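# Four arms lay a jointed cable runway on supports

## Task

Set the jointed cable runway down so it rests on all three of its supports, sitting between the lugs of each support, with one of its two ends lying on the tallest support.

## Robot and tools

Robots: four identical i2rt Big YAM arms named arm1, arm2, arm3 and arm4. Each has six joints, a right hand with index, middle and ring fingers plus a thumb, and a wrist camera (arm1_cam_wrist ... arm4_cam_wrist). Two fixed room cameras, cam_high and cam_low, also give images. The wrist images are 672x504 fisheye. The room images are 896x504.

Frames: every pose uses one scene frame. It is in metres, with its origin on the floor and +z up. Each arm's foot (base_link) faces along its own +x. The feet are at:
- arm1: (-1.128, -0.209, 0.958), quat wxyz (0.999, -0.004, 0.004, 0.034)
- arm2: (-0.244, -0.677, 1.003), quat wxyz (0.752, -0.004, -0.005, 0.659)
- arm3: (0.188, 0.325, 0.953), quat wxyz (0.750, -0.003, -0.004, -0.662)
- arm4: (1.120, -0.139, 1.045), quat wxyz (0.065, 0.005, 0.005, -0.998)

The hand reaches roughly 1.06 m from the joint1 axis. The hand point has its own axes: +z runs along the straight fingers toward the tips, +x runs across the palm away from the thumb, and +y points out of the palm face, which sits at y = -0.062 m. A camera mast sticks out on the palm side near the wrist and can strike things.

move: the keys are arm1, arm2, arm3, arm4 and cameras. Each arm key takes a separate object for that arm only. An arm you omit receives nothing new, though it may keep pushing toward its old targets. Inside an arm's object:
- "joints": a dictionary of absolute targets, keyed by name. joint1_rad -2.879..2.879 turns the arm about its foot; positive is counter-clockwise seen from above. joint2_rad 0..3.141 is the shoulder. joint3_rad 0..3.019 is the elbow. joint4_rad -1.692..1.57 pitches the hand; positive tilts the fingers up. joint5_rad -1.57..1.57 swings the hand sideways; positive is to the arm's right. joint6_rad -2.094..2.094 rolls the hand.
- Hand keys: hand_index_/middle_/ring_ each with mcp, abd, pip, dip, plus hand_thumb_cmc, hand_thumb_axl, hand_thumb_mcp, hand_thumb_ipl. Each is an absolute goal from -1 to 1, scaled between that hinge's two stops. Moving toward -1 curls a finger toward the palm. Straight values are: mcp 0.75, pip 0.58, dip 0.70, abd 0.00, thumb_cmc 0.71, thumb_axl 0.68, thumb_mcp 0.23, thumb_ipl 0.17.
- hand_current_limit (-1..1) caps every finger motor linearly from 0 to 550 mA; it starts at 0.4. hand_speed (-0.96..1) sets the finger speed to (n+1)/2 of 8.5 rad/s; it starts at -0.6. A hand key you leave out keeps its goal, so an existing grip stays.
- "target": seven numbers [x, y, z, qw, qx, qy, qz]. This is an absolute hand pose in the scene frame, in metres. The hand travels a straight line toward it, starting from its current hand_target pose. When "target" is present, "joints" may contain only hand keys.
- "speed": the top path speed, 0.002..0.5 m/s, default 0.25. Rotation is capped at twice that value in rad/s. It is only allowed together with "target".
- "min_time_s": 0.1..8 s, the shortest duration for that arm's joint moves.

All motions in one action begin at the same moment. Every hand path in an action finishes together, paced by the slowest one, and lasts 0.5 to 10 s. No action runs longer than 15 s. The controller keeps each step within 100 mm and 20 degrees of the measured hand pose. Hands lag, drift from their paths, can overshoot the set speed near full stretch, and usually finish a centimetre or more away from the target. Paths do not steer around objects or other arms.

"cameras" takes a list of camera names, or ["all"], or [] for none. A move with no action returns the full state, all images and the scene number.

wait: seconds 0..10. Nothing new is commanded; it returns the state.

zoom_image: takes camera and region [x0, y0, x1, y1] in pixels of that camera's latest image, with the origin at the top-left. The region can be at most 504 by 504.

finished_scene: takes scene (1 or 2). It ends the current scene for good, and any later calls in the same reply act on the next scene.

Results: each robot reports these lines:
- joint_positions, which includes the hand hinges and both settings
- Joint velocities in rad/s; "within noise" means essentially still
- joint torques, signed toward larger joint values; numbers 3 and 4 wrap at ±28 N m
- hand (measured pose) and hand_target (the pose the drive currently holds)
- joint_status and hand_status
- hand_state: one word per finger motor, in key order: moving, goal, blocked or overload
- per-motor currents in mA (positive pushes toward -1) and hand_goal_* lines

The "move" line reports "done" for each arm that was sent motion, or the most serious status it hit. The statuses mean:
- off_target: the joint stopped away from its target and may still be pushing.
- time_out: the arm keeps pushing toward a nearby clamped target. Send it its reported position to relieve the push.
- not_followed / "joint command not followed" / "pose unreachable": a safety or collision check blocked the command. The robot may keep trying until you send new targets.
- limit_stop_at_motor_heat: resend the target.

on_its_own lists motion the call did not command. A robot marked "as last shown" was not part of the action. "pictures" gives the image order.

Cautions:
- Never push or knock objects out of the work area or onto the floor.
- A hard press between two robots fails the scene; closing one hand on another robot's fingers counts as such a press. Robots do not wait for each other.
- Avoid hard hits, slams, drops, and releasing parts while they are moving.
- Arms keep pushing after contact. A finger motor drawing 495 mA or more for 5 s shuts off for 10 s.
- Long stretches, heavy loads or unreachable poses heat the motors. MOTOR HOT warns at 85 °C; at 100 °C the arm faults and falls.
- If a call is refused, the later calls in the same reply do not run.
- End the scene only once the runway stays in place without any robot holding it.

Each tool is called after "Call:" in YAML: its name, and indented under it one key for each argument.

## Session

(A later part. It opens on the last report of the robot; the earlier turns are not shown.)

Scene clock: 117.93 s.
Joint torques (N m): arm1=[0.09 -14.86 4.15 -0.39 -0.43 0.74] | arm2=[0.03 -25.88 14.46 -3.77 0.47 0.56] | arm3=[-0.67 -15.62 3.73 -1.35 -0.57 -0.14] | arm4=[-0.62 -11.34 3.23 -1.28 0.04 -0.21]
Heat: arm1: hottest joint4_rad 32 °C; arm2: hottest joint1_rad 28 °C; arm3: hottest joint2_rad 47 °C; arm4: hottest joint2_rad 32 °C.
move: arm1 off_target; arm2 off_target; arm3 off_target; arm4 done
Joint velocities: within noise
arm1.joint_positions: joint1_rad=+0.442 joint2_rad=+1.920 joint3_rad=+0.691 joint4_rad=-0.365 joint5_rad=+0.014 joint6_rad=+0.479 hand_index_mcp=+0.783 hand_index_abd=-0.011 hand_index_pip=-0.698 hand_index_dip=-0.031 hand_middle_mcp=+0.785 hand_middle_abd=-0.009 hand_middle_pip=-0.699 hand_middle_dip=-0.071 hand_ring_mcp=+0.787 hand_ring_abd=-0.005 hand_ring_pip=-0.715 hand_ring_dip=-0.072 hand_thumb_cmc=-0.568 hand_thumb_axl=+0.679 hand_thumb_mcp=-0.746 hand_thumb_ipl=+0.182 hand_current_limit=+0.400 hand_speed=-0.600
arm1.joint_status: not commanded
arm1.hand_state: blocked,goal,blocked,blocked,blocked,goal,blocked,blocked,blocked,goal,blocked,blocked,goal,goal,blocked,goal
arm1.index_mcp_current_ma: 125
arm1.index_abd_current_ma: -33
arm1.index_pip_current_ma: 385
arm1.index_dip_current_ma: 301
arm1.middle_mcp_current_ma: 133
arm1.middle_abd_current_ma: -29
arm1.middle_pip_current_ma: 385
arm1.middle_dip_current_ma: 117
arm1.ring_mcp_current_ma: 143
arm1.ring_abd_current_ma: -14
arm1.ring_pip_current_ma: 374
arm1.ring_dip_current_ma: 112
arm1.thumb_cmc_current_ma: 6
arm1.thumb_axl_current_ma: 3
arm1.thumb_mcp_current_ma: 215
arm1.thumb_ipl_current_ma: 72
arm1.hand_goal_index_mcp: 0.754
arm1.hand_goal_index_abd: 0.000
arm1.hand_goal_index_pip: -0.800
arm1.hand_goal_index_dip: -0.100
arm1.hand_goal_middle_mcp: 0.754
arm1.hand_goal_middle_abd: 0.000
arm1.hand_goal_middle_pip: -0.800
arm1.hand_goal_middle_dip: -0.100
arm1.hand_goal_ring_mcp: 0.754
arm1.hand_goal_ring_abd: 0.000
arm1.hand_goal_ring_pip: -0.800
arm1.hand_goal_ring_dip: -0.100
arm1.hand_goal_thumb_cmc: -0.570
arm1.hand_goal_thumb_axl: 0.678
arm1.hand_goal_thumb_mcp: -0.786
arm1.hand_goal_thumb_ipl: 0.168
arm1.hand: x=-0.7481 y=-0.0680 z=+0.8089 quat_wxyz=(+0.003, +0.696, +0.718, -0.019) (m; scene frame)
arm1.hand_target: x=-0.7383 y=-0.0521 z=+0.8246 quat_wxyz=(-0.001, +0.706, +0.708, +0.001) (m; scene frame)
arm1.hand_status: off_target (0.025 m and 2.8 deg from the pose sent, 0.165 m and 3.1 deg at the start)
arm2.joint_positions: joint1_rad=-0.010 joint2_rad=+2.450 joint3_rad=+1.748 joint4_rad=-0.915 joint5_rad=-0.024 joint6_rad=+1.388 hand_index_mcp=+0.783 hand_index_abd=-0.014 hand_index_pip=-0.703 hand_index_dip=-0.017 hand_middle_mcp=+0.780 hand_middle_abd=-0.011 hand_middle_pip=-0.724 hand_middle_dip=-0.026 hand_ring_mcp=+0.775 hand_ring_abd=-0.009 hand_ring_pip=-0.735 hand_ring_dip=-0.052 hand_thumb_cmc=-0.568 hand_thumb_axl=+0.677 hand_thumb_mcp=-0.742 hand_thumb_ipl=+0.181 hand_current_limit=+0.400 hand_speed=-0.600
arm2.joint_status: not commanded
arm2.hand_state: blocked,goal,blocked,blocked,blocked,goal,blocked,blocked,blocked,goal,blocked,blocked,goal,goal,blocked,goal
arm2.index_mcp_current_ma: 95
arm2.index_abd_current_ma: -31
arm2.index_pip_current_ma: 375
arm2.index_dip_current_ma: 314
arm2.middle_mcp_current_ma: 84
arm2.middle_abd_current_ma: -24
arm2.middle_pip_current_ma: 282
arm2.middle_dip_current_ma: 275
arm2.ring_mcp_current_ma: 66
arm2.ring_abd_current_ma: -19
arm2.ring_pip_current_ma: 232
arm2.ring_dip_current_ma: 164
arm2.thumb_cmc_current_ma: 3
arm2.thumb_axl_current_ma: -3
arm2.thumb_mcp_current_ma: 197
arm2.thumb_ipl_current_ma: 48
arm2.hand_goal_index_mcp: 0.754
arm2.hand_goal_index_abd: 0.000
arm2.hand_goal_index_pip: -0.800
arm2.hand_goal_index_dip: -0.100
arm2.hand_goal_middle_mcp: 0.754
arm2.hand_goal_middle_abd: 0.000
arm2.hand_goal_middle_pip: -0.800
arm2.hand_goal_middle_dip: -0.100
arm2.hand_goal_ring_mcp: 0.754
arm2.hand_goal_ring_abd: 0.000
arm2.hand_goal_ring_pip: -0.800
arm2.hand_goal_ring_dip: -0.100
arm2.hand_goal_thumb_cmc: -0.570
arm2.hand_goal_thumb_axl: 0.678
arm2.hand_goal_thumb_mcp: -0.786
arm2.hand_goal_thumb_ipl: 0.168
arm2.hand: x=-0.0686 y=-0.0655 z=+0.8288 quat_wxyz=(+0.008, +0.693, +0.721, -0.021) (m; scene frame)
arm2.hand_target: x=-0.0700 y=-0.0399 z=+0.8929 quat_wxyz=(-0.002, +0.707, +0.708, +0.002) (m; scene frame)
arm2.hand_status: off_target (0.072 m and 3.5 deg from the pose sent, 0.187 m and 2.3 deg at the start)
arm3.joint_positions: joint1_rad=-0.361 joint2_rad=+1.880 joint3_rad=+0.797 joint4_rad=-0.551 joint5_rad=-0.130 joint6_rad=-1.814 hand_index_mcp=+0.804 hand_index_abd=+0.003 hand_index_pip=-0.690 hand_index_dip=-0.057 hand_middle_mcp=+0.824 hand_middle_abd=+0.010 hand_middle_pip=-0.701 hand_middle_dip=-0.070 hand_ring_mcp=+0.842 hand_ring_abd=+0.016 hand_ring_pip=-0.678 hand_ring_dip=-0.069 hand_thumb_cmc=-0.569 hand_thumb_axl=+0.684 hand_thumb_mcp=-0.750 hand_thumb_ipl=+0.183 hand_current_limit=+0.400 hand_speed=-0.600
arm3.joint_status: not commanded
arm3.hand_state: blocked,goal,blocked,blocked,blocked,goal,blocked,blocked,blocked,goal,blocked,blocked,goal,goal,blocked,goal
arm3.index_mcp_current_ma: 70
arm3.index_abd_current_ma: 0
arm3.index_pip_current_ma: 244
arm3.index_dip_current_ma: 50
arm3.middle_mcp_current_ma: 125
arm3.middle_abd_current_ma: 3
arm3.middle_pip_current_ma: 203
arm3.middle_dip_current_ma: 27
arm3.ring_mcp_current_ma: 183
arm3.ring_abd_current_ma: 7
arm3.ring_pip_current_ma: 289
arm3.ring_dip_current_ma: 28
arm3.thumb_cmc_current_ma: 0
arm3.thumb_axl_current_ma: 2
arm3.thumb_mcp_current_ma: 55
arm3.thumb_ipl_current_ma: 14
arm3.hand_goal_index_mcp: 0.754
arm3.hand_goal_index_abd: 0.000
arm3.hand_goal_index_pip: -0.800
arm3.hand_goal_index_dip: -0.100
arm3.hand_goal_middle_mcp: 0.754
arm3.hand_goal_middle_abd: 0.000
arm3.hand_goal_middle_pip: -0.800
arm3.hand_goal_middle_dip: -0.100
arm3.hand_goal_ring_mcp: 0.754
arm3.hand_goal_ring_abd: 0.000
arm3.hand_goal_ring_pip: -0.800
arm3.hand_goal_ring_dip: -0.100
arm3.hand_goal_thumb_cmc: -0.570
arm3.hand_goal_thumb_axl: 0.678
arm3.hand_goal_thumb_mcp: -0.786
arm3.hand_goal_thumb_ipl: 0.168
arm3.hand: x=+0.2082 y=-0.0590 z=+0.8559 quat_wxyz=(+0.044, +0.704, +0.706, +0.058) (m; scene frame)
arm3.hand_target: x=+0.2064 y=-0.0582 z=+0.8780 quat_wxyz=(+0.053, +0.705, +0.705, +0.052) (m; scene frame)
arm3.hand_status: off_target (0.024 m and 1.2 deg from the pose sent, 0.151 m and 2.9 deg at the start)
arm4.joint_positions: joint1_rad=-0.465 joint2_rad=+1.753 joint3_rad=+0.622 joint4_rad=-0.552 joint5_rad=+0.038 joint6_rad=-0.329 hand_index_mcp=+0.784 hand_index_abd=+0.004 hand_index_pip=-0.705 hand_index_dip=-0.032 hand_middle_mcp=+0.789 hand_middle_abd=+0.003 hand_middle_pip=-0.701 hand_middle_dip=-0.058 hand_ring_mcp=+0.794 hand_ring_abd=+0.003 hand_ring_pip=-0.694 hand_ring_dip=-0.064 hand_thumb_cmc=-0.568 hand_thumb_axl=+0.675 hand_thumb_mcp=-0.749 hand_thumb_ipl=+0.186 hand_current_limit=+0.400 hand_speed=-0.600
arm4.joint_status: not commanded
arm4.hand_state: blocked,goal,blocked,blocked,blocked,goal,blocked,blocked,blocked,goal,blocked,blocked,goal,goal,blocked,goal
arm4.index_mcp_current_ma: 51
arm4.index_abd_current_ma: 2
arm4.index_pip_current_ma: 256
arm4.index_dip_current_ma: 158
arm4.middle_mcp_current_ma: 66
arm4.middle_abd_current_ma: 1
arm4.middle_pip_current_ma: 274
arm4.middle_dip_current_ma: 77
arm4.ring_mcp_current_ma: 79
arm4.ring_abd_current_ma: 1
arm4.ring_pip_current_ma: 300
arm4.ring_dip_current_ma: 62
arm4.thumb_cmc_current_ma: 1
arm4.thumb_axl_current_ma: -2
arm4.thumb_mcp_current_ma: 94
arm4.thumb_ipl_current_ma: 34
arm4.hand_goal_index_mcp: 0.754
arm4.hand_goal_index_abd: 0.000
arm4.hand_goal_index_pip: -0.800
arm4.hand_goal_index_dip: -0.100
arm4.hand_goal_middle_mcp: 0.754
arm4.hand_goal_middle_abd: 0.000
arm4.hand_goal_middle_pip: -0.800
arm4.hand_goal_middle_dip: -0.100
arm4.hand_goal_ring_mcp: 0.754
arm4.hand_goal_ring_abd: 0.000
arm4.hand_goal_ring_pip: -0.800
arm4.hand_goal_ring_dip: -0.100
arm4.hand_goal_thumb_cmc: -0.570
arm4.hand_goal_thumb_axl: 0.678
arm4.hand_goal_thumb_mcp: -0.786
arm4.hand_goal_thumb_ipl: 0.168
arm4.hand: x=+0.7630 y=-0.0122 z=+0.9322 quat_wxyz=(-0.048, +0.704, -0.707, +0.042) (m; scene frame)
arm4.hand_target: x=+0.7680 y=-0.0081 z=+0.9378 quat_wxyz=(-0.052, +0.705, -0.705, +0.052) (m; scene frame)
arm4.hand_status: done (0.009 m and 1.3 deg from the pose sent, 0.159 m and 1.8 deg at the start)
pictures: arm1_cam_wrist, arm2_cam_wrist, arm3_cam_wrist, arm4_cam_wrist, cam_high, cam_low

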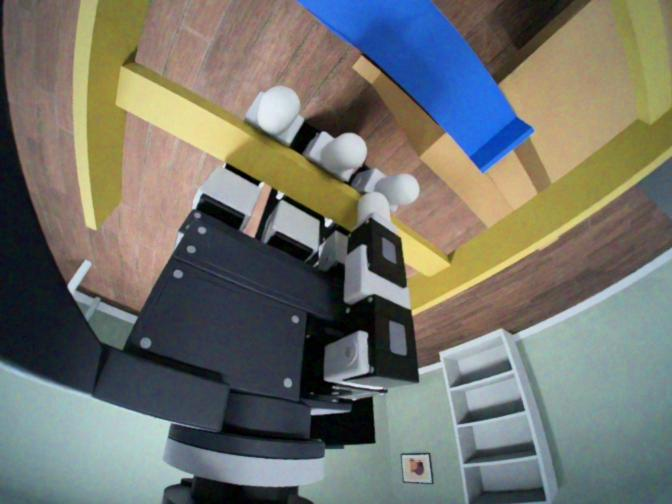

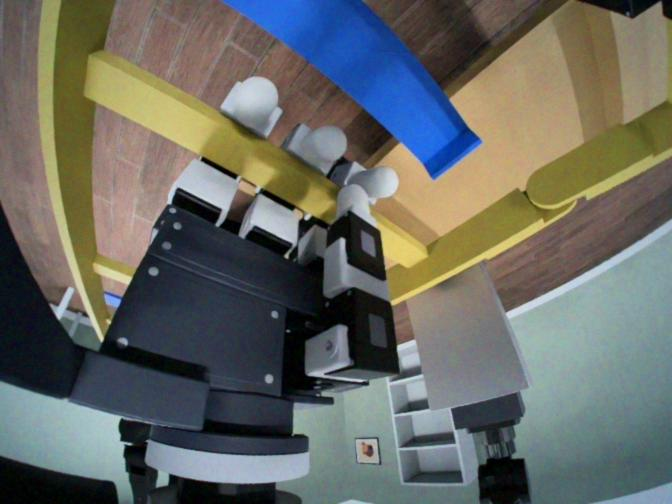

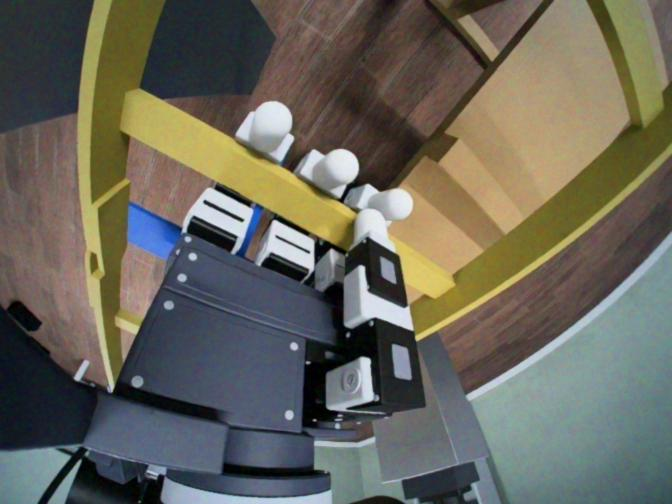

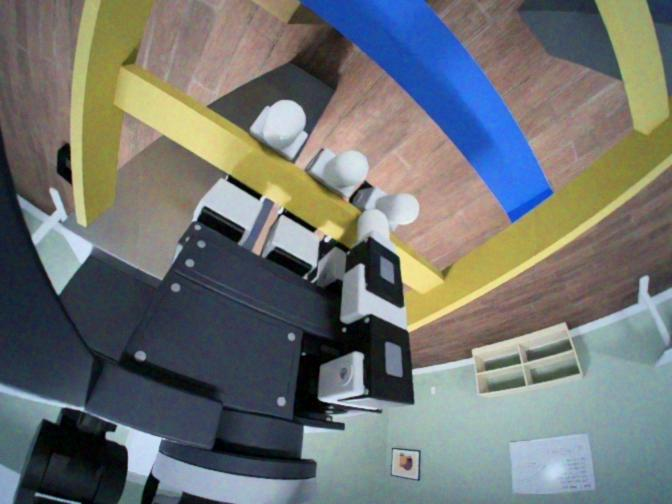

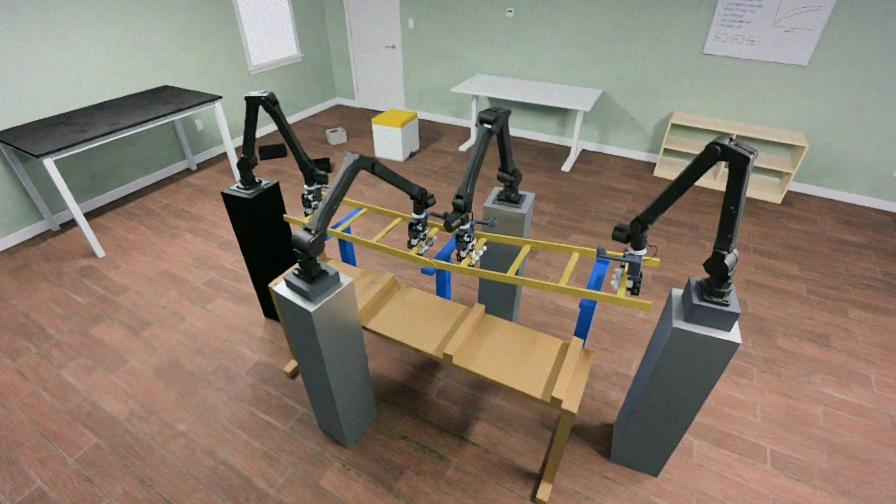

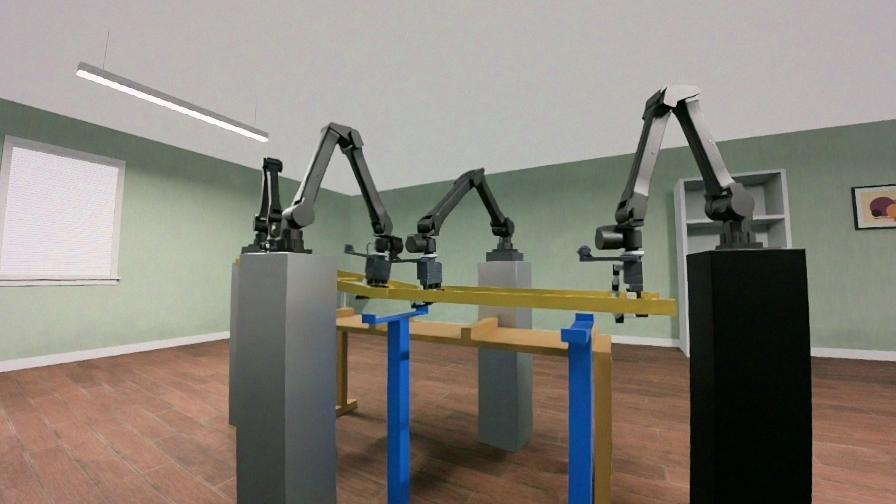

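Call:
move:
  arm1: {"target": [-0.738, -0.008, 0.825, 0, 0.7071, 0.7071, 0], "speed": 0.05}
  arm2: {"target": [-0.070, 0.010, 0.897, 0, 0.7071, 0.7071, 0], "speed": 0.05}
  arm3: {"target": [0.206, -0.025, 0.875, 0.0524, 0.7052, 0.7052, 0.0524], "speed": 0.05}
  arm4: {"target": [0.768, 0.031, 0.936, -0.0524, 0.7052, -0.7052, 0.0524], "speed": 0.05}
  cameras: ["all"]

Call:
zoom_image:
  camera: "cam_low"
  region: [540, 260, 690, 360]

Call:
zoom_image:
  camera: "cam_low"
  region: [330, 250, 480, 350]

Call:
zoom_image:
  camera: "cam_high"
  region: [540, 200, 680, 320]

Call:
zoom_image:
  camera: "arm4_cam_wrist"
  region: [290, 0, 672, 300]

Call:
zoom_image:
  camera: "arm1_cam_wrist"
  region: [290, 0, 672, 300]

Call:
zoom_image:
  camera: "arm2_cam_wrist"
  region: [200, 0, 582, 300]

Scene clock: 122.07 s.
Joint torques (N m): arm1=[0.15 -16.03 4.67 -0.58 -0.27 0.73] | arm2=[0.03 -26.87 16.9 -3.29 0.51 0.59] | arm3=[-0.67 -14.56 3.74 -1.47 -0.54 -0.08] | arm4=[-0.97 -11.87 3.56 -1.46 0.14 -0.26]
Heat: arm1: hottest joint4_rad 32 °C; arm2: hottest joint3_rad 29 °C; arm3: hottest joint2_rad 46 °C; arm4: hottest joint2_rad 32 °C.
move: arm1 off_target; arm2 off_target; arm3 off_target; arm4 done
Joint velocities: within noise
arm1.joint_positions: joint1_rad=+0.540 joint2_rad=+1.954 joint3_rad=+0.755 joint4_rad=-0.400 joint5_rad=+0.010 joint6_rad=+0.580 hand_index_mcp=+0.783 hand_index_abd=-0.011 hand_index_pip=-0.698 hand_index_dip=-0.031 hand_middle_mcp=+0.785 hand_middle_abd=-0.009 hand_middle_pip=-0.699 hand_middle_dip=-0.071 hand_ring_mcp=+0.787 hand_ring_abd=-0.005 hand_ring_pip=-0.715 hand_ring_dip=-0.072 hand_thumb_cmc=-0.568 hand_thumb_axl=+0.679 hand_thumb_mcp=-0.746 hand_thumb_ipl=+0.182 hand_current_limit=+0.400 hand_speed=-0.600
arm1.joint_status: not commanded
arm1.hand_state: blocked,goal,blocked,blocked,blocked,goal,blocked,blocked,blocked,goal,blocked,blocked,goal,goal,blocked,goal
arm1.index_mcp_current_ma: 123
arm1.index_abd_current_ma: -33
arm1.index_pip_current_ma: 385
arm1.index_dip_current_ma: 301
arm1.middle_mcp_current_ma: 133
arm1.middle_abd_current_ma: -29
arm1.middle_pip_current_ma: 385
arm1.middle_dip_current_ma: 117
arm1.ring_mcp_current_ma: 143
arm1.ring_abd_current_ma: -14
arm1.ring_pip_current_ma: 374
arm1.ring_dip_current_ma: 112
arm1.thumb_cmc_current_ma: 6
arm1.thumb_axl_current_ma: 3
arm1.thumb_mcp_current_ma: 215
arm1.thumb_ipl_current_ma: 72
arm1.hand_goal_index_mcp: 0.754
arm1.hand_goal_index_abd: 0.000
arm1.hand_goal_index_pip: -0.800
arm1.hand_goal_index_dip: -0.100
arm1.hand_goal_middle_mcp: 0.754
arm1.hand_goal_middle_abd: 0.000
arm1.hand_goal_middle_pip: -0.800
arm1.hand_goal_middle_dip: -0.100
arm1.hand_goal_ring_mcp: 0.754
arm1.hand_goal_ring_abd: 0.000
arm1.hand_goal_ring_pip: -0.800
arm1.hand_goal_ring_dip: -0.100
arm1.hand_goal_thumb_cmc: -0.570
arm1.hand_goal_thumb_axl: 0.678
arm1.hand_goal_thumb_mcp: -0.786
arm1.hand_goal_thumb_ipl: 0.168
arm1.hand: x=-0.7487 y=-0.0274 z=+0.8054 quat_wxyz=(+0.003, +0.697, +0.717, -0.021) (m; scene frame)
arm1.hand_target: x=-0.7385 y=-0.0083 z=+0.8246 quat_wxyz=(-0.001, +0.707, +0.708, +0.001) (m; scene frame)
arm1.hand_status: off_target (0.030 m and 2.9 deg from the pose sent, 0.063 m and 2.8 deg at the start)
arm2.joint_positions: joint1_rad=-0.001 joint2_rad=+2.563 joint3_rad=+1.975 joint4_rad=-1.052 joint5_rad=-0.025 joint6_rad=+1.394 hand_index_mcp=+0.786 hand_index_abd=-0.027 hand_index_pip=-0.694 hand_index_dip=-0.028 hand_middle_mcp=+0.780 hand_middle_abd=-0.011 hand_middle_pip=-0.724 hand_middle_dip=-0.041 hand_ring_mcp=+0.769 hand_ring_abd=-0.009 hand_ring_pip=-0.748 hand_ring_dip=-0.072 hand_thumb_cmc=-0.568 hand_thumb_axl=+0.677 hand_thumb_mcp=-0.742 hand_thumb_ipl=+0.181 hand_current_limit=+0.400 hand_speed=-0.600
arm2.joint_status: not commanded
arm2.hand_state: blocked,blocked,blocked,blocked,blocked,goal,blocked,blocked,goal,goal,blocked,blocked,goal,goal,blocked,goal
arm2.index_mcp_current_ma: 109
arm2.index_abd_current_ma: -69
arm2.index_pip_current_ma: 385
arm2.index_dip_current_ma: 264
arm2.middle_mcp_current_ma: 84
arm2.middle_abd_current_ma: -24
arm2.middle_pip_current_ma: 282
arm2.middle_dip_current_ma: 209
arm2.ring_mcp_current_ma: 42
arm2.ring_abd_current_ma: -19
arm2.ring_pip_current_ma: 177
arm2.ring_dip_current_ma: 86
arm2.thumb_cmc_current_ma: 3
arm2.thumb_axl_current_ma: -2
arm2.thumb_mcp_current_ma: 197
arm2.thumb_ipl_current_ma: 48
arm2.hand_goal_index_mcp: 0.754
arm2.hand_goal_index_abd: 0.000
arm2.hand_goal_index_pip: -0.800
arm2.hand_goal_index_dip: -0.100
arm2.hand_goal_middle_mcp: 0.754
arm2.hand_goal_middle_abd: 0.000
arm2.hand_goal_middle_pip: -0.800
arm2.hand_goal_middle_dip: -0.100
arm2.hand_goal_ring_mcp: 0.754
arm2.hand_goal_ring_abd: 0.000
arm2.hand_goal_ring_pip: -0.800
arm2.hand_goal_ring_dip: -0.100
arm2.hand_goal_thumb_cmc: -0.570
arm2.hand_goal_thumb_axl: 0.678
arm2.hand_goal_thumb_mcp: -0.786
arm2.hand_goal_thumb_ipl: 0.168
arm2.on_its_own: hand_ring_dip moved -0.020 toward your old target -0.100
arm2.hand: x=-0.0693 y=-0.0253 z=+0.8250 quat_wxyz=(+0.015, +0.692, +0.721, -0.031) (m; scene frame)
arm2.hand_target: x=-0.0703 y=+0.0070 z=+0.8956 quat_wxyz=(-0.003, +0.706, +0.708, +0.002) (m; scene frame)
arm2.hand_status: off_target (0.080 m and 4.6 deg from the pose sent, 0.102 m and 3.5 deg at the start)
arm3.joint_positions: joint1_rad=-0.386 joint2_rad=+1.845 joint3_rad=+0.695 joint4_rad=-0.497 joint5_rad=-0.130 joint6_rad=-1.841 hand_index_mcp=+0.804 hand_index_abd=+0.003 hand_index_pip=-0.690 hand_index_dip=-0.057 hand_middle_mcp=+0.824 hand_middle_abd=+0.013 hand_middle_pip=-0.701 hand_middle_dip=-0.069 hand_ring_mcp=+0.842 hand_ring_abd=+0.021 hand_ring_pip=-0.678 hand_ring_dip=-0.069 hand_thumb_cmc=-0.569 hand_thumb_axl=+0.684 hand_thumb_mcp=-0.750 hand_thumb_ipl=+0.183 hand_current_limit=+0.400 hand_speed=-0.600
arm3.joint_status: not commanded
arm3.hand_state: blocked,goal,blocked,blocked,blocked,goal,blocked,blocked,blocked,blocked,blocked,blocked,goal,goal,blocked,goal
arm3.index_mcp_current_ma: 70
arm3.index_abd_current_ma: 0
arm3.index_pip_current_ma: 244
arm3.index_dip_current_ma: 50
arm3.middle_mcp_current_ma: 125
arm3.middle_abd_current_ma: 5
arm3.middle_pip_current_ma: 203
arm3.middle_dip_current_ma: 28
arm3.ring_mcp_current_ma: 183
arm3.ring_abd_current_ma: 12
arm3.ring_pip_current_ma: 290
arm3.ring_dip_current_ma: 29
arm3.thumb_cmc_current_ma: 0
arm3.thumb_axl_current_ma: 2
arm3.thumb_mcp_current_ma: 55
arm3.thumb_ipl_current_ma: 14
arm3.hand_goal_index_mcp: 0.754
arm3.hand_goal_index_abd: 0.000
arm3.hand_goal_index_pip: -0.800
arm3.hand_goal_index_dip: -0.100
arm3.hand_goal_middle_mcp: 0.754
arm3.hand_goal_middle_abd: 0.000
arm3.hand_goal_middle_pip: -0.800
arm3.hand_goal_middle_dip: -0.100
arm3.hand_goal_ring_mcp: 0.754
arm3.hand_goal_ring_abd: 0.000
arm3.hand_goal_ring_pip: -0.800
arm3.hand_goal_ring_dip: -0.100
arm3.hand_goal_thumb_cmc: -0.570
arm3.hand_goal_thumb_axl: 0.678
arm3.hand_goal_thumb_mcp: -0.786
arm3.hand_goal_thumb_ipl: 0.168
arm3.hand: x=+0.2090 y=-0.0206 z=+0.8507 quat_wxyz=(+0.042, +0.704, +0.707, +0.062) (m; scene frame)
arm3.hand_target: x=+0.2065 y=-0.0251 z=+0.8731 quat_wxyz=(+0.053, +0.705, +0.705, +0.052) (m; scene frame)
arm3.hand_status: off_target (0.025 m and 1.7 deg from the pose sent, 0.039 m and 1.2 deg at the start)
arm4.joint_positions: joint1_rad=-0.574 joint2_rad=+1.785 joint3_rad=+0.660 joint4_rad=-0.554 joint5_rad=+0.051 joint6_rad=-0.434 hand_index_mcp=+0.784 hand_index_abd=+0.004 hand_index_pip=-0.705 hand_index_dip=-0.032 hand_middle_mcp=+0.790 hand_middle_abd=+0.003 hand_middle_pip=-0.701 hand_middle_dip=-0.060 hand_ring_mcp=+0.794 hand_ring_abd=+0.003 hand_ring_pip=-0.694 hand_ring_dip=-0.065 hand_thumb_cmc=-0.568 hand_thumb_axl=+0.675 hand_thumb_mcp=-0.749 hand_thumb_ipl=+0.186 hand_current_limit=+0.400 hand_speed=-0.600
arm4.joint_status: not commanded
arm4.hand_state: blocked,goal,blocked,blocked,blocked,goal,blocked,blocked,blocked,goal,blocked,blocked,goal,goal,blocked,goal
arm4.index_mcp_current_ma: 52
arm4.index_abd_current_ma: 2
arm4.index_pip_current_ma: 256
arm4.index_dip_current_ma: 158
arm4.middle_mcp_current_ma: 67
arm4.middle_abd_current_ma: 1
arm4.middle_pip_current_ma: 274
arm4.middle_dip_current_ma: 73
arm4.ring_mcp_current_ma: 79
arm4.ring_abd_current_ma: 1
arm4.ring_pip_current_ma: 300
arm4.ring_dip_current_ma: 60
arm4.thumb_cmc_current_ma: 1
arm4.thumb_axl_current_ma: -2
arm4.thumb_mcp_current_ma: 94
arm4.thumb_ipl_current_ma: 34
arm4.hand_goal_index_mcp: 0.754
arm4.hand_goal_index_abd: 0.000
arm4.hand_goal_index_pip: -0.800
arm4.hand_goal_index_dip: -0.100
arm4.hand_goal_middle_mcp: 0.754
arm4.hand_goal_middle_abd: 0.000
arm4.hand_goal_middle_pip: -0.800
arm4.hand_goal_middle_dip: -0.100
arm4.hand_goal_ring_mcp: 0.754
arm4.hand_goal_ring_abd: 0.000
arm4.hand_goal_ring_pip: -0.800
arm4.hand_goal_ring_dip: -0.100
arm4.hand_goal_thumb_cmc: -0.570
arm4.hand_goal_thumb_axl: 0.678
arm4.hand_goal_thumb_mcp: -0.786
arm4.hand_goal_thumb_ipl: 0.168
arm4.hand: x=+0.7631 y=+0.0254 z=+0.9292 quat_wxyz=(-0.049, +0.703, -0.708, +0.042) (m; scene frame)
arm4.hand_target: x=+0.7679 y=+0.0309 z=+0.9358 quat_wxyz=(-0.052, +0.705, -0.705, +0.052) (m; scene frame)
arm4.hand_status: done (0.010 m and 1.4 deg from the pose sent, 0.044 m and 1.3 deg at the start)
pictures: arm1_cam_wrist, arm2_cam_wrist, arm3_cam_wrist, arm4_cam_wrist, cam_high, cam_low

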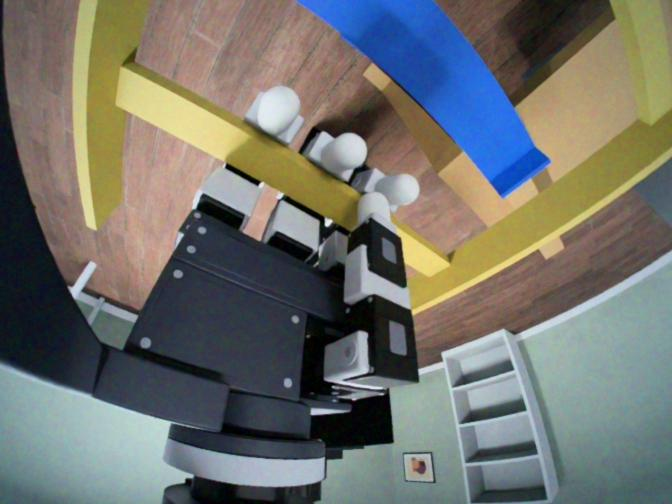

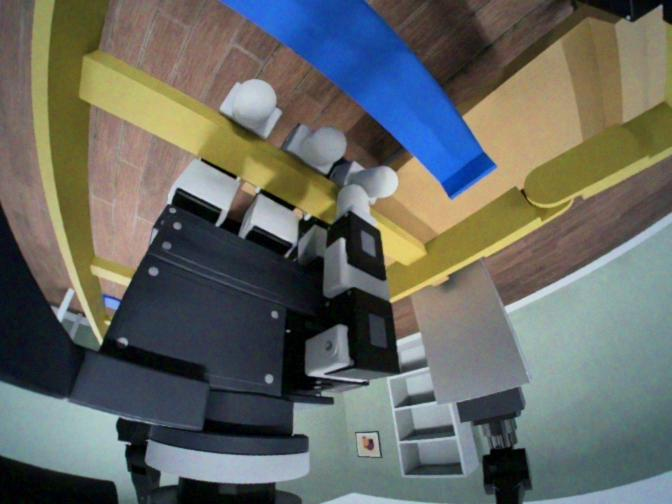

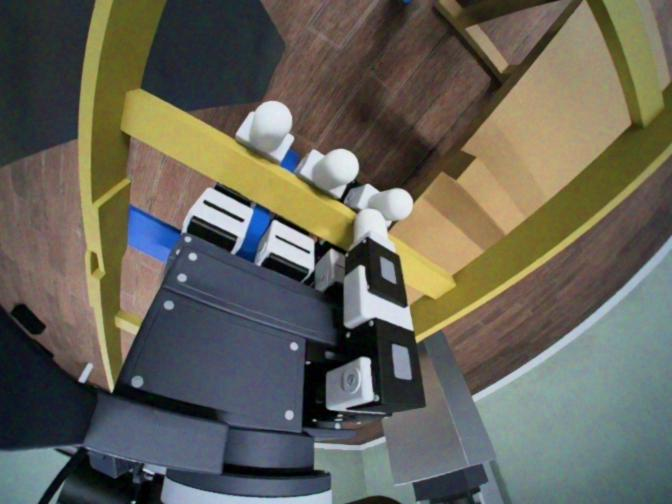

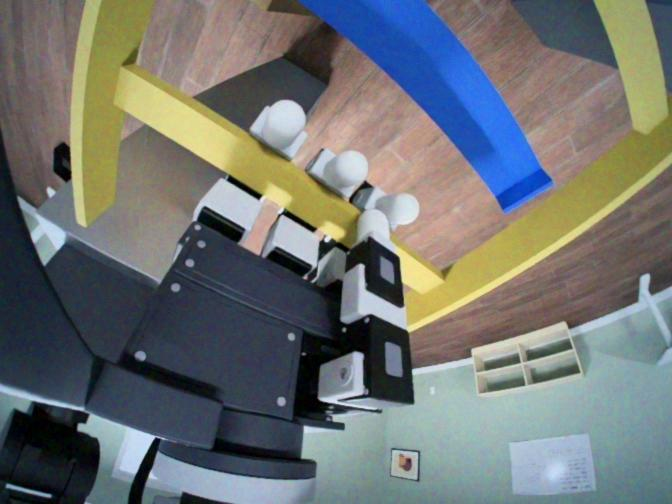

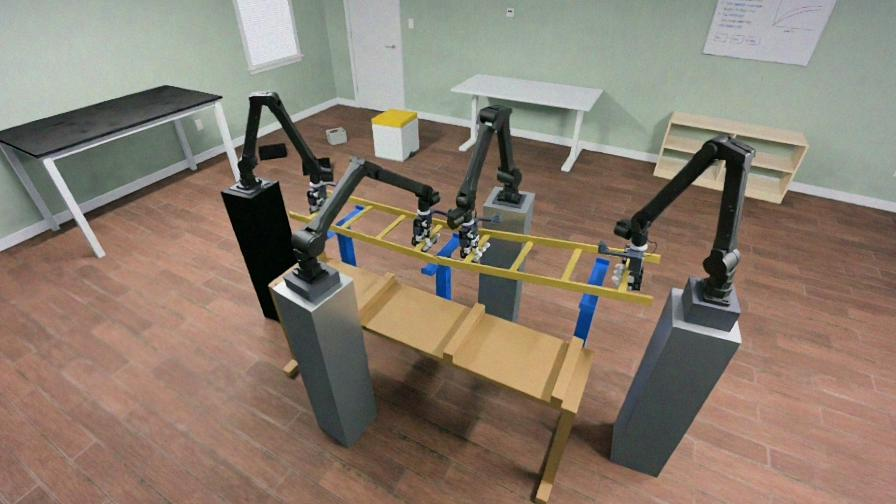

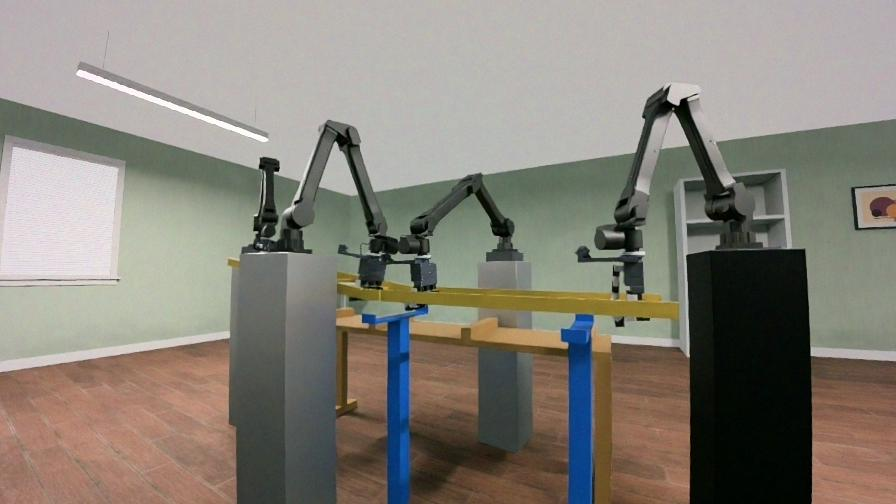

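Scaled by 3.360 from the camera's 896x504 image, which has a finer 1280x720 frame.

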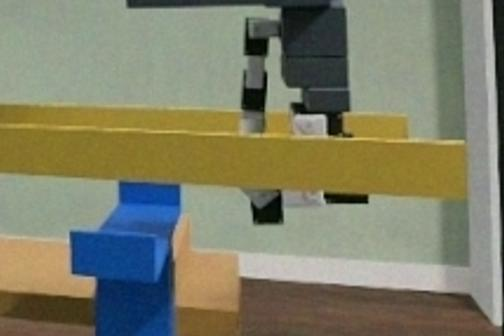

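Scaled by 3.360 from the camera's 896x504 image, which has a finer 1280x720 frame.

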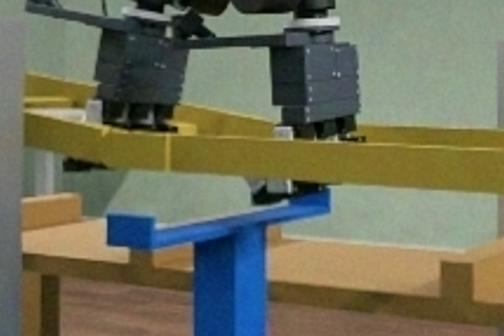

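Scaled by 3.600 from the camera's 896x504 image, which has a finer 1280x720 frame.

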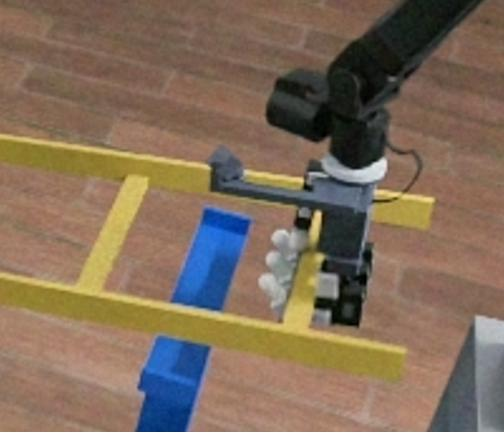

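Scaled by 1.319 from the camera's 672x504 image, which has a finer 960x720 frame.

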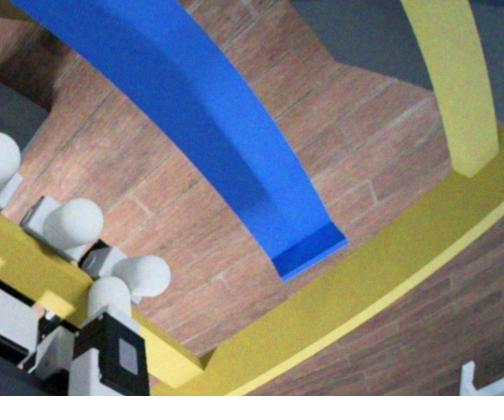

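Scaled by 1.319 from the camera's 672x504 image, which has a finer 960x720 frame.

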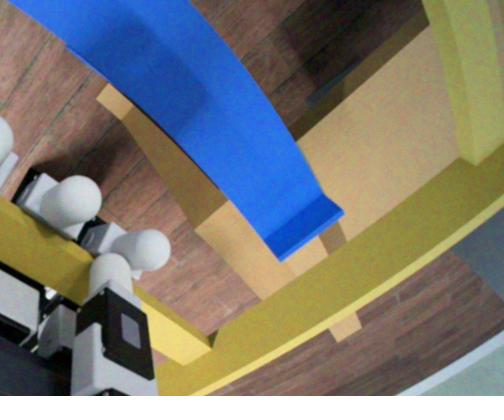

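Scaled by 1.319 from the camera's 672x504 image, which has a finer 960x720 frame.

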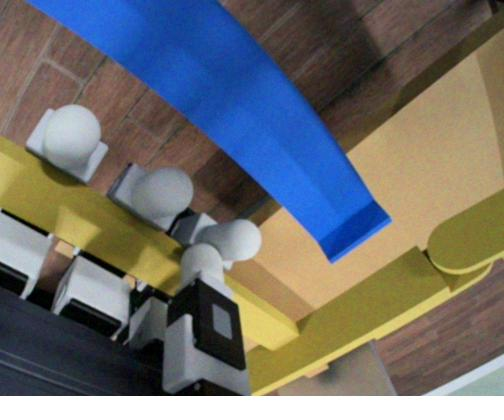

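Call:
move:
  arm1: {"target": [-0.738, -0.005, 0.801, 0, 0.7071, 0.7071, 0], "speed": 0.04}
  arm2: {"target": [-0.070, 0.008, 0.857, 0, 0.7071, 0.7071, 0], "speed": 0.04}
  arm3: {"target": [0.206, -0.028, 0.835, 0.0524, 0.7052, 0.7052, 0.0524], "speed": 0.04}
  arm4: {"target": [0.768, 0.033, 0.905, -0.0524, 0.7052, -0.7052, 0.0524], "speed": 0.04}
  cameras: ["cam_high", "cam_low"]

Call:
zoom_image:
  camera: "cam_low"
  region: [540, 270, 690, 360]

Call:
zoom_image:
  camera: "cam_low"
  region: [330, 270, 480, 350]

Call:
zoom_image:
  camera: "cam_high"
  region: [560, 230, 660, 330]

Call:
zoom_image:
  camera: "cam_high"
  region: [400, 220, 500, 300]

Call:
zoom_image:
  camera: "cam_high"
  region: [300, 190, 400, 270]

Scene clock: 125.83 s.
Joint torques (N m): arm1=[0.67 -16.56 3.77 0.44 -0.44 0.79] | arm2=[0.03 -26.52 15.06 -2.11 0.53 0.59] | arm3=[-0.73 -12.51 4 -1.21 -0.67 -0.08] | arm4=[-1.14 -12.4 2.29 -0.55 0.37 -0.27]
Heat: arm1: hottest joint4_rad 31 °C; arm2: hottest joint2_rad 29 °C; arm3: hottest joint2_rad 45 °C; arm4: hottest joint2_rad 32 °C.
move: arm1 off_target; arm2 off_target; arm3 off_target; arm4 off_target
Joint velocities: within noise
arm1.joint_positions: joint1_rad=+0.540 joint2_rad=+2.028 joint3_rad=+0.773 joint4_rad=-0.364 joint5_rad=+0.014 joint6_rad=+0.580 hand_index_mcp=+0.782 hand_index_abd=-0.010 hand_index_pip=-0.697 hand_index_dip=-0.031 hand_middle_mcp=+0.784 hand_middle_abd=-0.009 hand_middle_pip=-0.699 hand_middle_dip=-0.071 hand_ring_mcp=+0.786 hand_ring_abd=-0.006 hand_ring_pip=-0.715 hand_ring_dip=-0.072 hand_thumb_cmc=-0.568 hand_thumb_axl=+0.679 hand_thumb_mcp=-0.746 hand_thumb_ipl=+0.183 hand_current_limit=+0.400 hand_speed=-0.600
arm1.joint_status: not commanded
arm1.hand_state: blocked,goal,blocked,blocked,blocked,goal,blocked,blocked,blocked,goal,blocked,blocked,goal,goal,blocked,goal
arm1.index_mcp_current_ma: 116
arm1.index_abd_current_ma: -32
arm1.index_pip_current_ma: 385
arm1.index_dip_current_ma: 301
arm1.middle_mcp_current_ma: 127
arm1.middle_abd_current_ma: -29
arm1.middle_pip_current_ma: 385
arm1.middle_dip_current_ma: 117
arm1.ring_mcp_current_ma: 139
arm1.ring_abd_current_ma: -17
arm1.ring_pip_current_ma: 374
arm1.ring_dip_current_ma: 112
arm1.thumb_cmc_current_ma: 6
arm1.thumb_axl_current_ma: 3
arm1.thumb_mcp_current_ma: 215
arm1.thumb_ipl_current_ma: 76
arm1.hand_goal_index_mcp: 0.754
arm1.hand_goal_index_abd: 0.000
arm1.hand_goal_index_pip: -0.800
arm1.hand_goal_index_dip: -0.100
arm1.hand_goal_middle_mcp: 0.754
arm1.hand_goal_middle_abd: 0.000
arm1.hand_goal_middle_pip: -0.800
arm1.hand_goal_middle_dip: -0.100
arm1.hand_goal_ring_mcp: 0.754
arm1.hand_goal_ring_abd: 0.000
arm1.hand_goal_ring_pip: -0.800
arm1.hand_goal_ring_dip: -0.100
arm1.hand_goal_thumb_cmc: -0.570
arm1.hand_goal_thumb_axl: 0.678
arm1.hand_goal_thumb_mcp: -0.786
arm1.hand_goal_thumb_ipl: 0.168
arm1.hand: x=-0.7500 y=-0.0291 z=+0.7815 quat_wxyz=(+0.002, +0.697, +0.717, -0.031) (m; scene frame)
arm1.hand_target: x=-0.7386 y=-0.0053 z=+0.8006 quat_wxyz=(-0.001, +0.706, +0.708, +0.000) (m; scene frame)
arm1.hand_status: off_target (0.033 m and 3.9 deg from the pose sent, 0.025 m and 2.9 deg at the start)
arm2.joint_positions: joint1_rad=+0.000 joint2_rad=+2.614 joint3_rad=+1.991 joint4_rad=-1.023 joint5_rad=-0.027 joint6_rad=+1.397 hand_index_mcp=+0.786 hand_index_abd=-0.026 hand_index_pip=-0.693 hand_index_dip=-0.032 hand_middle_mcp=+0.781 hand_middle_abd=-0.011 hand_middle_pip=-0.724 hand_middle_dip=-0.043 hand_ring_mcp=+0.773 hand_ring_abd=-0.009 hand_ring_pip=-0.748 hand_ring_dip=-0.072 hand_thumb_cmc=-0.568 hand_thumb_axl=+0.677 hand_thumb_mcp=-0.742 hand_thumb_ipl=+0.181 hand_current_limit=+0.400 hand_speed=-0.600
arm2.joint_status: not commanded
arm2.hand_state: blocked,blocked,blocked,blocked,blocked,goal,blocked,blocked,goal,goal,blocked,blocked,goal,goal,blocked,goal
arm2.index_mcp_current_ma: 109
arm2.index_abd_current_ma: -66
arm2.index_pip_current_ma: 385
arm2.index_dip_current_ma: 247
arm2.middle_mcp_current_ma: 88
arm2.middle_abd_current_ma: -24
arm2.middle_pip_current_ma: 282
arm2.middle_dip_current_ma: 199
arm2.ring_mcp_current_ma: 56
arm2.ring_abd_current_ma: -19
arm2.ring_pip_current_ma: 177
arm2.ring_dip_current_ma: 86
arm2.thumb_cmc_current_ma: 3
arm2.thumb_axl_current_ma: -2
arm2.thumb_mcp_current_ma: 197
arm2.thumb_ipl_current_ma: 48
arm2.hand_goal_index_mcp: 0.754
arm2.hand_goal_index_abd: 0.000
arm2.hand_goal_index_pip: -0.800
arm2.hand_goal_index_dip: -0.100
arm2.hand_goal_middle_mcp: 0.754
arm2.hand_goal_middle_abd: 0.000
arm2.hand_goal_middle_pip: -0.800
arm2.hand_goal_middle_dip: -0.100
arm2.hand_goal_ring_mcp: 0.754
arm2.hand_goal_ring_abd: 0.000
arm2.hand_goal_ring_pip: -0.800
arm2.hand_goal_ring_dip: -0.100
arm2.hand_goal_thumb_cmc: -0.570
arm2.hand_goal_thumb_axl: 0.678
arm2.hand_goal_thumb_mcp: -0.786
arm2.hand_goal_thumb_ipl: 0.168
arm2.hand: x=-0.0702 y=-0.0273 z=+0.7958 quat_wxyz=(+0.016, +0.692, +0.721, -0.034) (m; scene frame)
arm2.hand_target: x=-0.0703 y=+0.0055 z=+0.8562 quat_wxyz=(-0.002, +0.707, +0.707, +0.001) (m; scene frame)
arm2.hand_status: off_target (0.071 m and 4.9 deg from the pose sent, 0.046 m and 4.6 deg at the start)
arm3.joint_positions: joint1_rad=-0.386 joint2_rad=+1.932 joint3_rad=+0.690 joint4_rad=-0.388 joint5_rad=-0.126 joint6_rad=-1.842 hand_index_mcp=+0.804 hand_index_abd=+0.003 hand_index_pip=-0.690 hand_index_dip=-0.057 hand_middle_mcp=+0.824 hand_middle_abd=+0.013 hand_middle_pip=-0.701 hand_middle_dip=-0.068 hand_ring_mcp=+0.842 hand_ring_abd=+0.021 hand_ring_pip=-0.678 hand_ring_dip=-0.068 hand_thumb_cmc=-0.569 hand_thumb_axl=+0.684 hand_thumb_mcp=-0.750 hand_thumb_ipl=+0.183 hand_current_limit=+0.400 hand_speed=-0.600
arm3.joint_status: not commanded
arm3.hand_state: blocked,goal,blocked,blocked,blocked,goal,blocked,blocked,blocked,blocked,blocked,blocked,goal,goal,blocked,goal
arm3.index_mcp_current_ma: 70
arm3.index_abd_current_ma: 1
arm3.index_pip_current_ma: 244
arm3.index_dip_current_ma: 50
arm3.middle_mcp_current_ma: 125
arm3.middle_abd_current_ma: 5
arm3.middle_pip_current_ma: 203
arm3.middle_dip_current_ma: 30
arm3.ring_mcp_current_ma: 183
arm3.ring_abd_current_ma: 11
arm3.ring_pip_current_ma: 290
arm3.ring_dip_current_ma: 30
arm3.thumb_cmc_current_ma: 0
arm3.thumb_axl_current_ma: 2
arm3.thumb_mcp_current_ma: 55
arm3.thumb_ipl_current_ma: 14
arm3.hand_goal_index_mcp: 0.754
arm3.hand_goal_index_abd: 0.000
arm3.hand_goal_index_pip: -0.800
arm3.hand_goal_index_dip: -0.100
arm3.hand_goal_middle_mcp: 0.754
arm3.hand_goal_middle_abd: 0.000
arm3.hand_goal_middle_pip: -0.800
arm3.hand_goal_middle_dip: -0.100
arm3.hand_goal_ring_mcp: 0.754
arm3.hand_goal_ring_abd: 0.000
arm3.hand_goal_ring_pip: -0.800
arm3.hand_goal_ring_dip: -0.100
arm3.hand_goal_thumb_cmc: -0.570
arm3.hand_goal_thumb_axl: 0.678
arm3.hand_goal_thumb_mcp: -0.786
arm3.hand_goal_thumb_ipl: 0.168
arm3.hand: x=+0.2083 y=-0.0213 z=+0.8213 quat_wxyz=(+0.045, +0.703, +0.708, +0.054) (m; scene frame)
arm3.hand_target: x=+0.2061 y=-0.0278 z=+0.8344 quat_wxyz=(+0.052, +0.705, +0.705, +0.052) (m; scene frame)
arm3.hand_status: off_target (0.015 m and 1.0 deg from the pose sent, 0.018 m and 1.7 deg at the start)
arm4.joint_positions: joint1_rad=-0.574 joint2_rad=+1.883 joint3_rad=+0.673 joint4_rad=-0.480 joint5_rad=+0.046 joint6_rad=-0.437 hand_index_mcp=+0.785 hand_index_abd=+0.004 hand_index_pip=-0.705 hand_index_dip=-0.032 hand_middle_mcp=+0.790 hand_middle_abd=+0.003 hand_middle_pip=-0.701 hand_middle_dip=-0.060 hand_ring_mcp=+0.792 hand_ring_abd=+0.003 hand_ring_pip=-0.694 hand_ring_dip=-0.065 hand_thumb_cmc=-0.568 hand_thumb_axl=+0.675 hand_thumb_mcp=-0.749 hand_thumb_ipl=+0.186 hand_current_limit=+0.400 hand_speed=-0.600
arm4.joint_status: not commanded
arm4.hand_state: blocked,goal,blocked,blocked,blocked,goal,blocked,blocked,blocked,goal,blocked,blocked,goal,goal,blocked,goal
arm4.index_mcp_current_ma: 53
arm4.index_abd_current_ma: 2
arm4.index_pip_current_ma: 256
arm4.index_dip_current_ma: 158
arm4.middle_mcp_current_ma: 66
arm4.middle_abd_current_ma: 1
arm4.middle_pip_current_ma: 274
arm4.middle_dip_current_ma: 73
arm4.ring_mcp_current_ma: 74
arm4.ring_abd_current_ma: 1
arm4.ring_pip_current_ma: 300
arm4.ring_dip_current_ma: 60
arm4.thumb_cmc_current_ma: 1
arm4.thumb_axl_current_ma: -2
arm4.thumb_mcp_current_ma: 94
arm4.thumb_ipl_current_ma: 34
arm4.hand_goal_index_mcp: 0.754
arm4.hand_goal_index_abd: 0.000
arm4.hand_goal_index_pip: -0.800
arm4.hand_goal_index_dip: -0.100
arm4.hand_goal_middle_mcp: 0.754
arm4.hand_goal_middle_abd: 0.000
arm4.hand_goal_middle_pip: -0.800
arm4.hand_goal_middle_dip: -0.100
arm4.hand_goal_ring_mcp: 0.754
arm4.hand_goal_ring_abd: 0.000
arm4.hand_goal_ring_pip: -0.800
arm4.hand_goal_ring_dip: -0.100
arm4.hand_goal_thumb_cmc: -0.570
arm4.hand_goal_thumb_axl: 0.678
arm4.hand_goal_thumb_mcp: -0.786
arm4.hand_goal_thumb_ipl: 0.168
arm4.hand: x=+0.7621 y=+0.0254 z=+0.8994 quat_wxyz=(-0.048, +0.704, -0.707, +0.048) (m; scene frame)
arm4.hand_target: x=+0.7680 y=+0.0327 z=+0.9047 quat_wxyz=(-0.052, +0.705, -0.705, +0.052) (m; scene frame)
arm4.hand_status: off_target (0.011 m and 0.8 deg from the pose sent, 0.026 m and 1.4 deg at the start)
pictures: cam_high, cam_low

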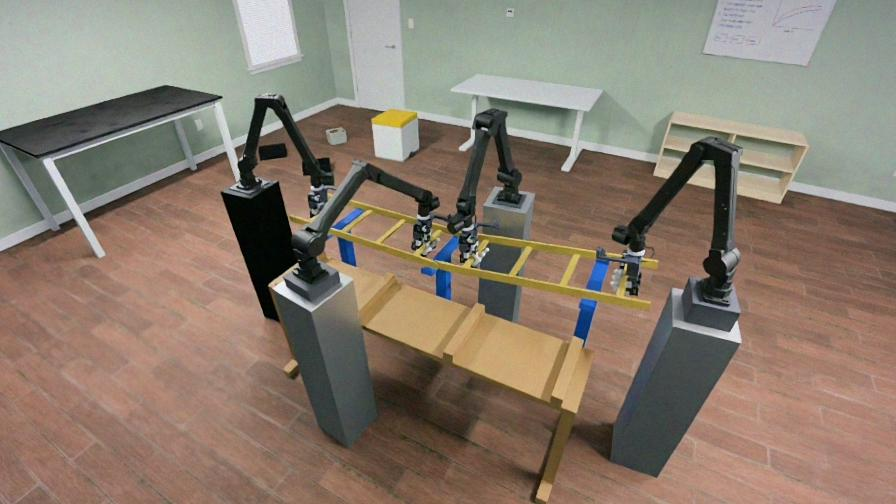

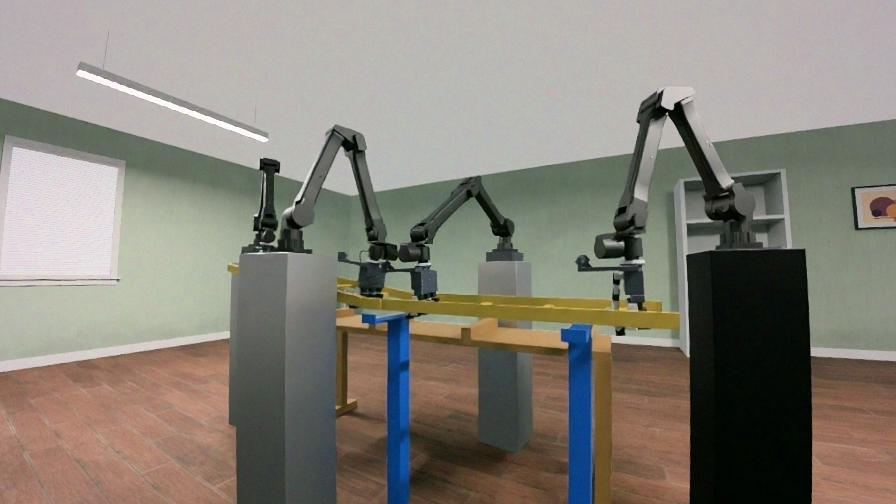

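Scaled by 3.360 from the camera's 896x504 image, which has a finer 1280x720 frame.

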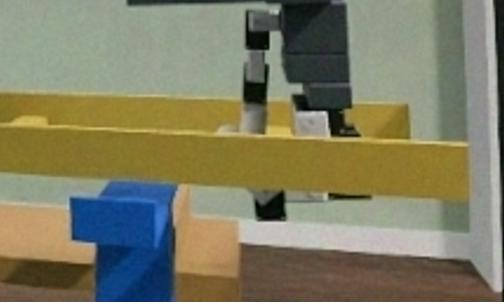

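Scaled by 3.360 from the camera's 896x504 image, which has a finer 1280x720 frame.

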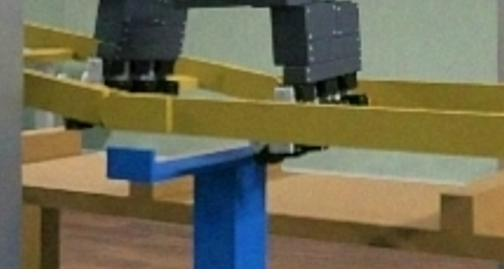

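Scaled by 5.040 from the camera's 896x504 image, which has a finer 1280x720 frame.

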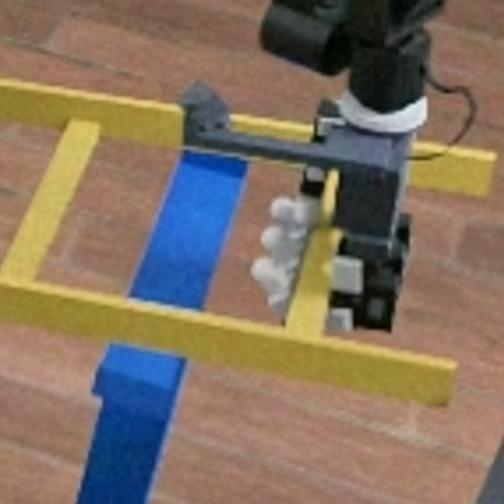

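Scaled by 5.040 from the camera's 896x504 image, which has a finer 1280x720 frame.

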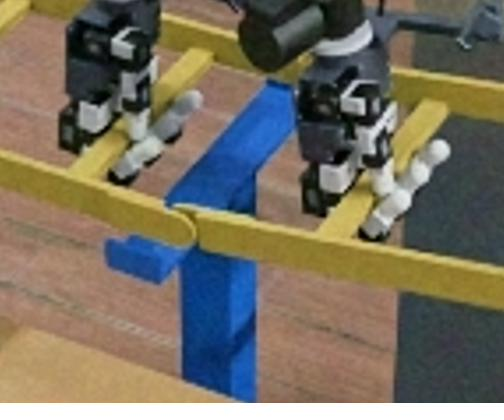

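Scaled by 5.040 from the camera's 896x504 image, which has a finer 1280x720 frame.

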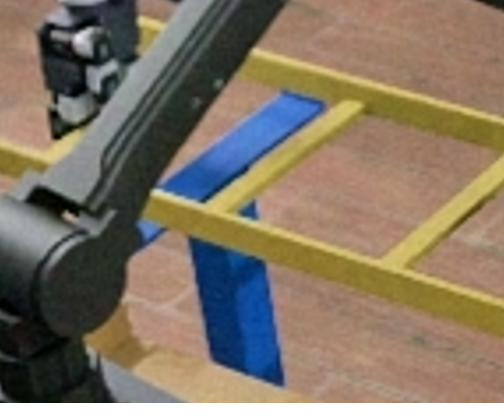

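Call:
zoom_image:
  camera: "cam_high"
  region: [570, 285, 610, 315]

Call:
zoom_image:
  camera: "cam_high"
  region: [585, 245, 625, 275]

Call:
zoom_image:
  camera: "cam_low"
  region: [550, 290, 610, 350]

Call:
zoom_image:
  camera: "cam_low"
  region: [350, 290, 440, 350]

Call:
zoom_image:
  camera: "cam_high"
  region: [415, 250, 465, 290]

Scaled by 12.600 from the camera's 896x504 image, which has a finer 1280x720 frame.

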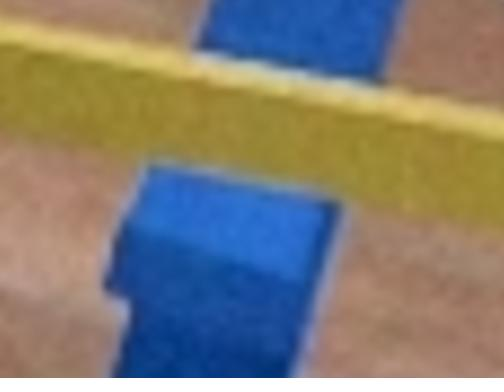

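Scaled by 12.600 from the camera's 896x504 image, which has a finer 1280x720 frame.

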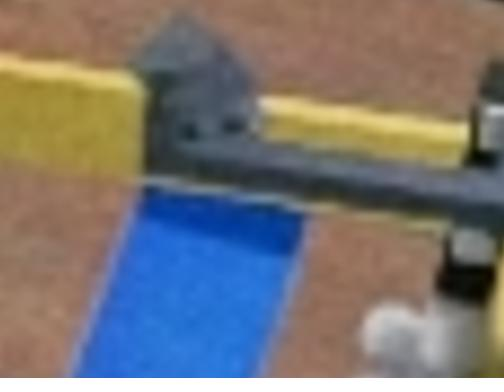

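Scaled by 8.400 from the camera's 896x504 image, which has a finer 1280x720 frame.

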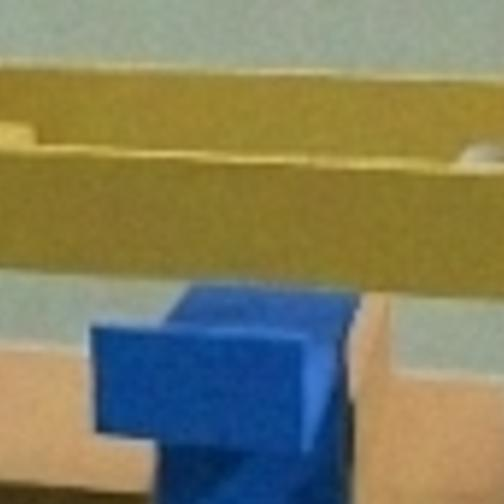

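Scaled by 5.600 from the camera's 896x504 image, which has a finer 1280x720 frame.

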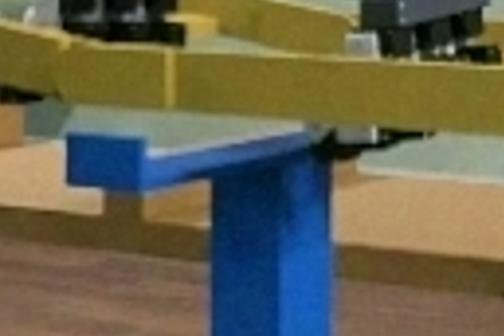

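Scaled by 10.080 from the camera's 896x504 image, which has a finer 1280x720 frame.

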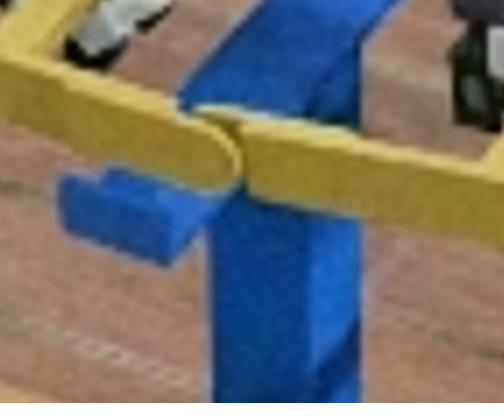

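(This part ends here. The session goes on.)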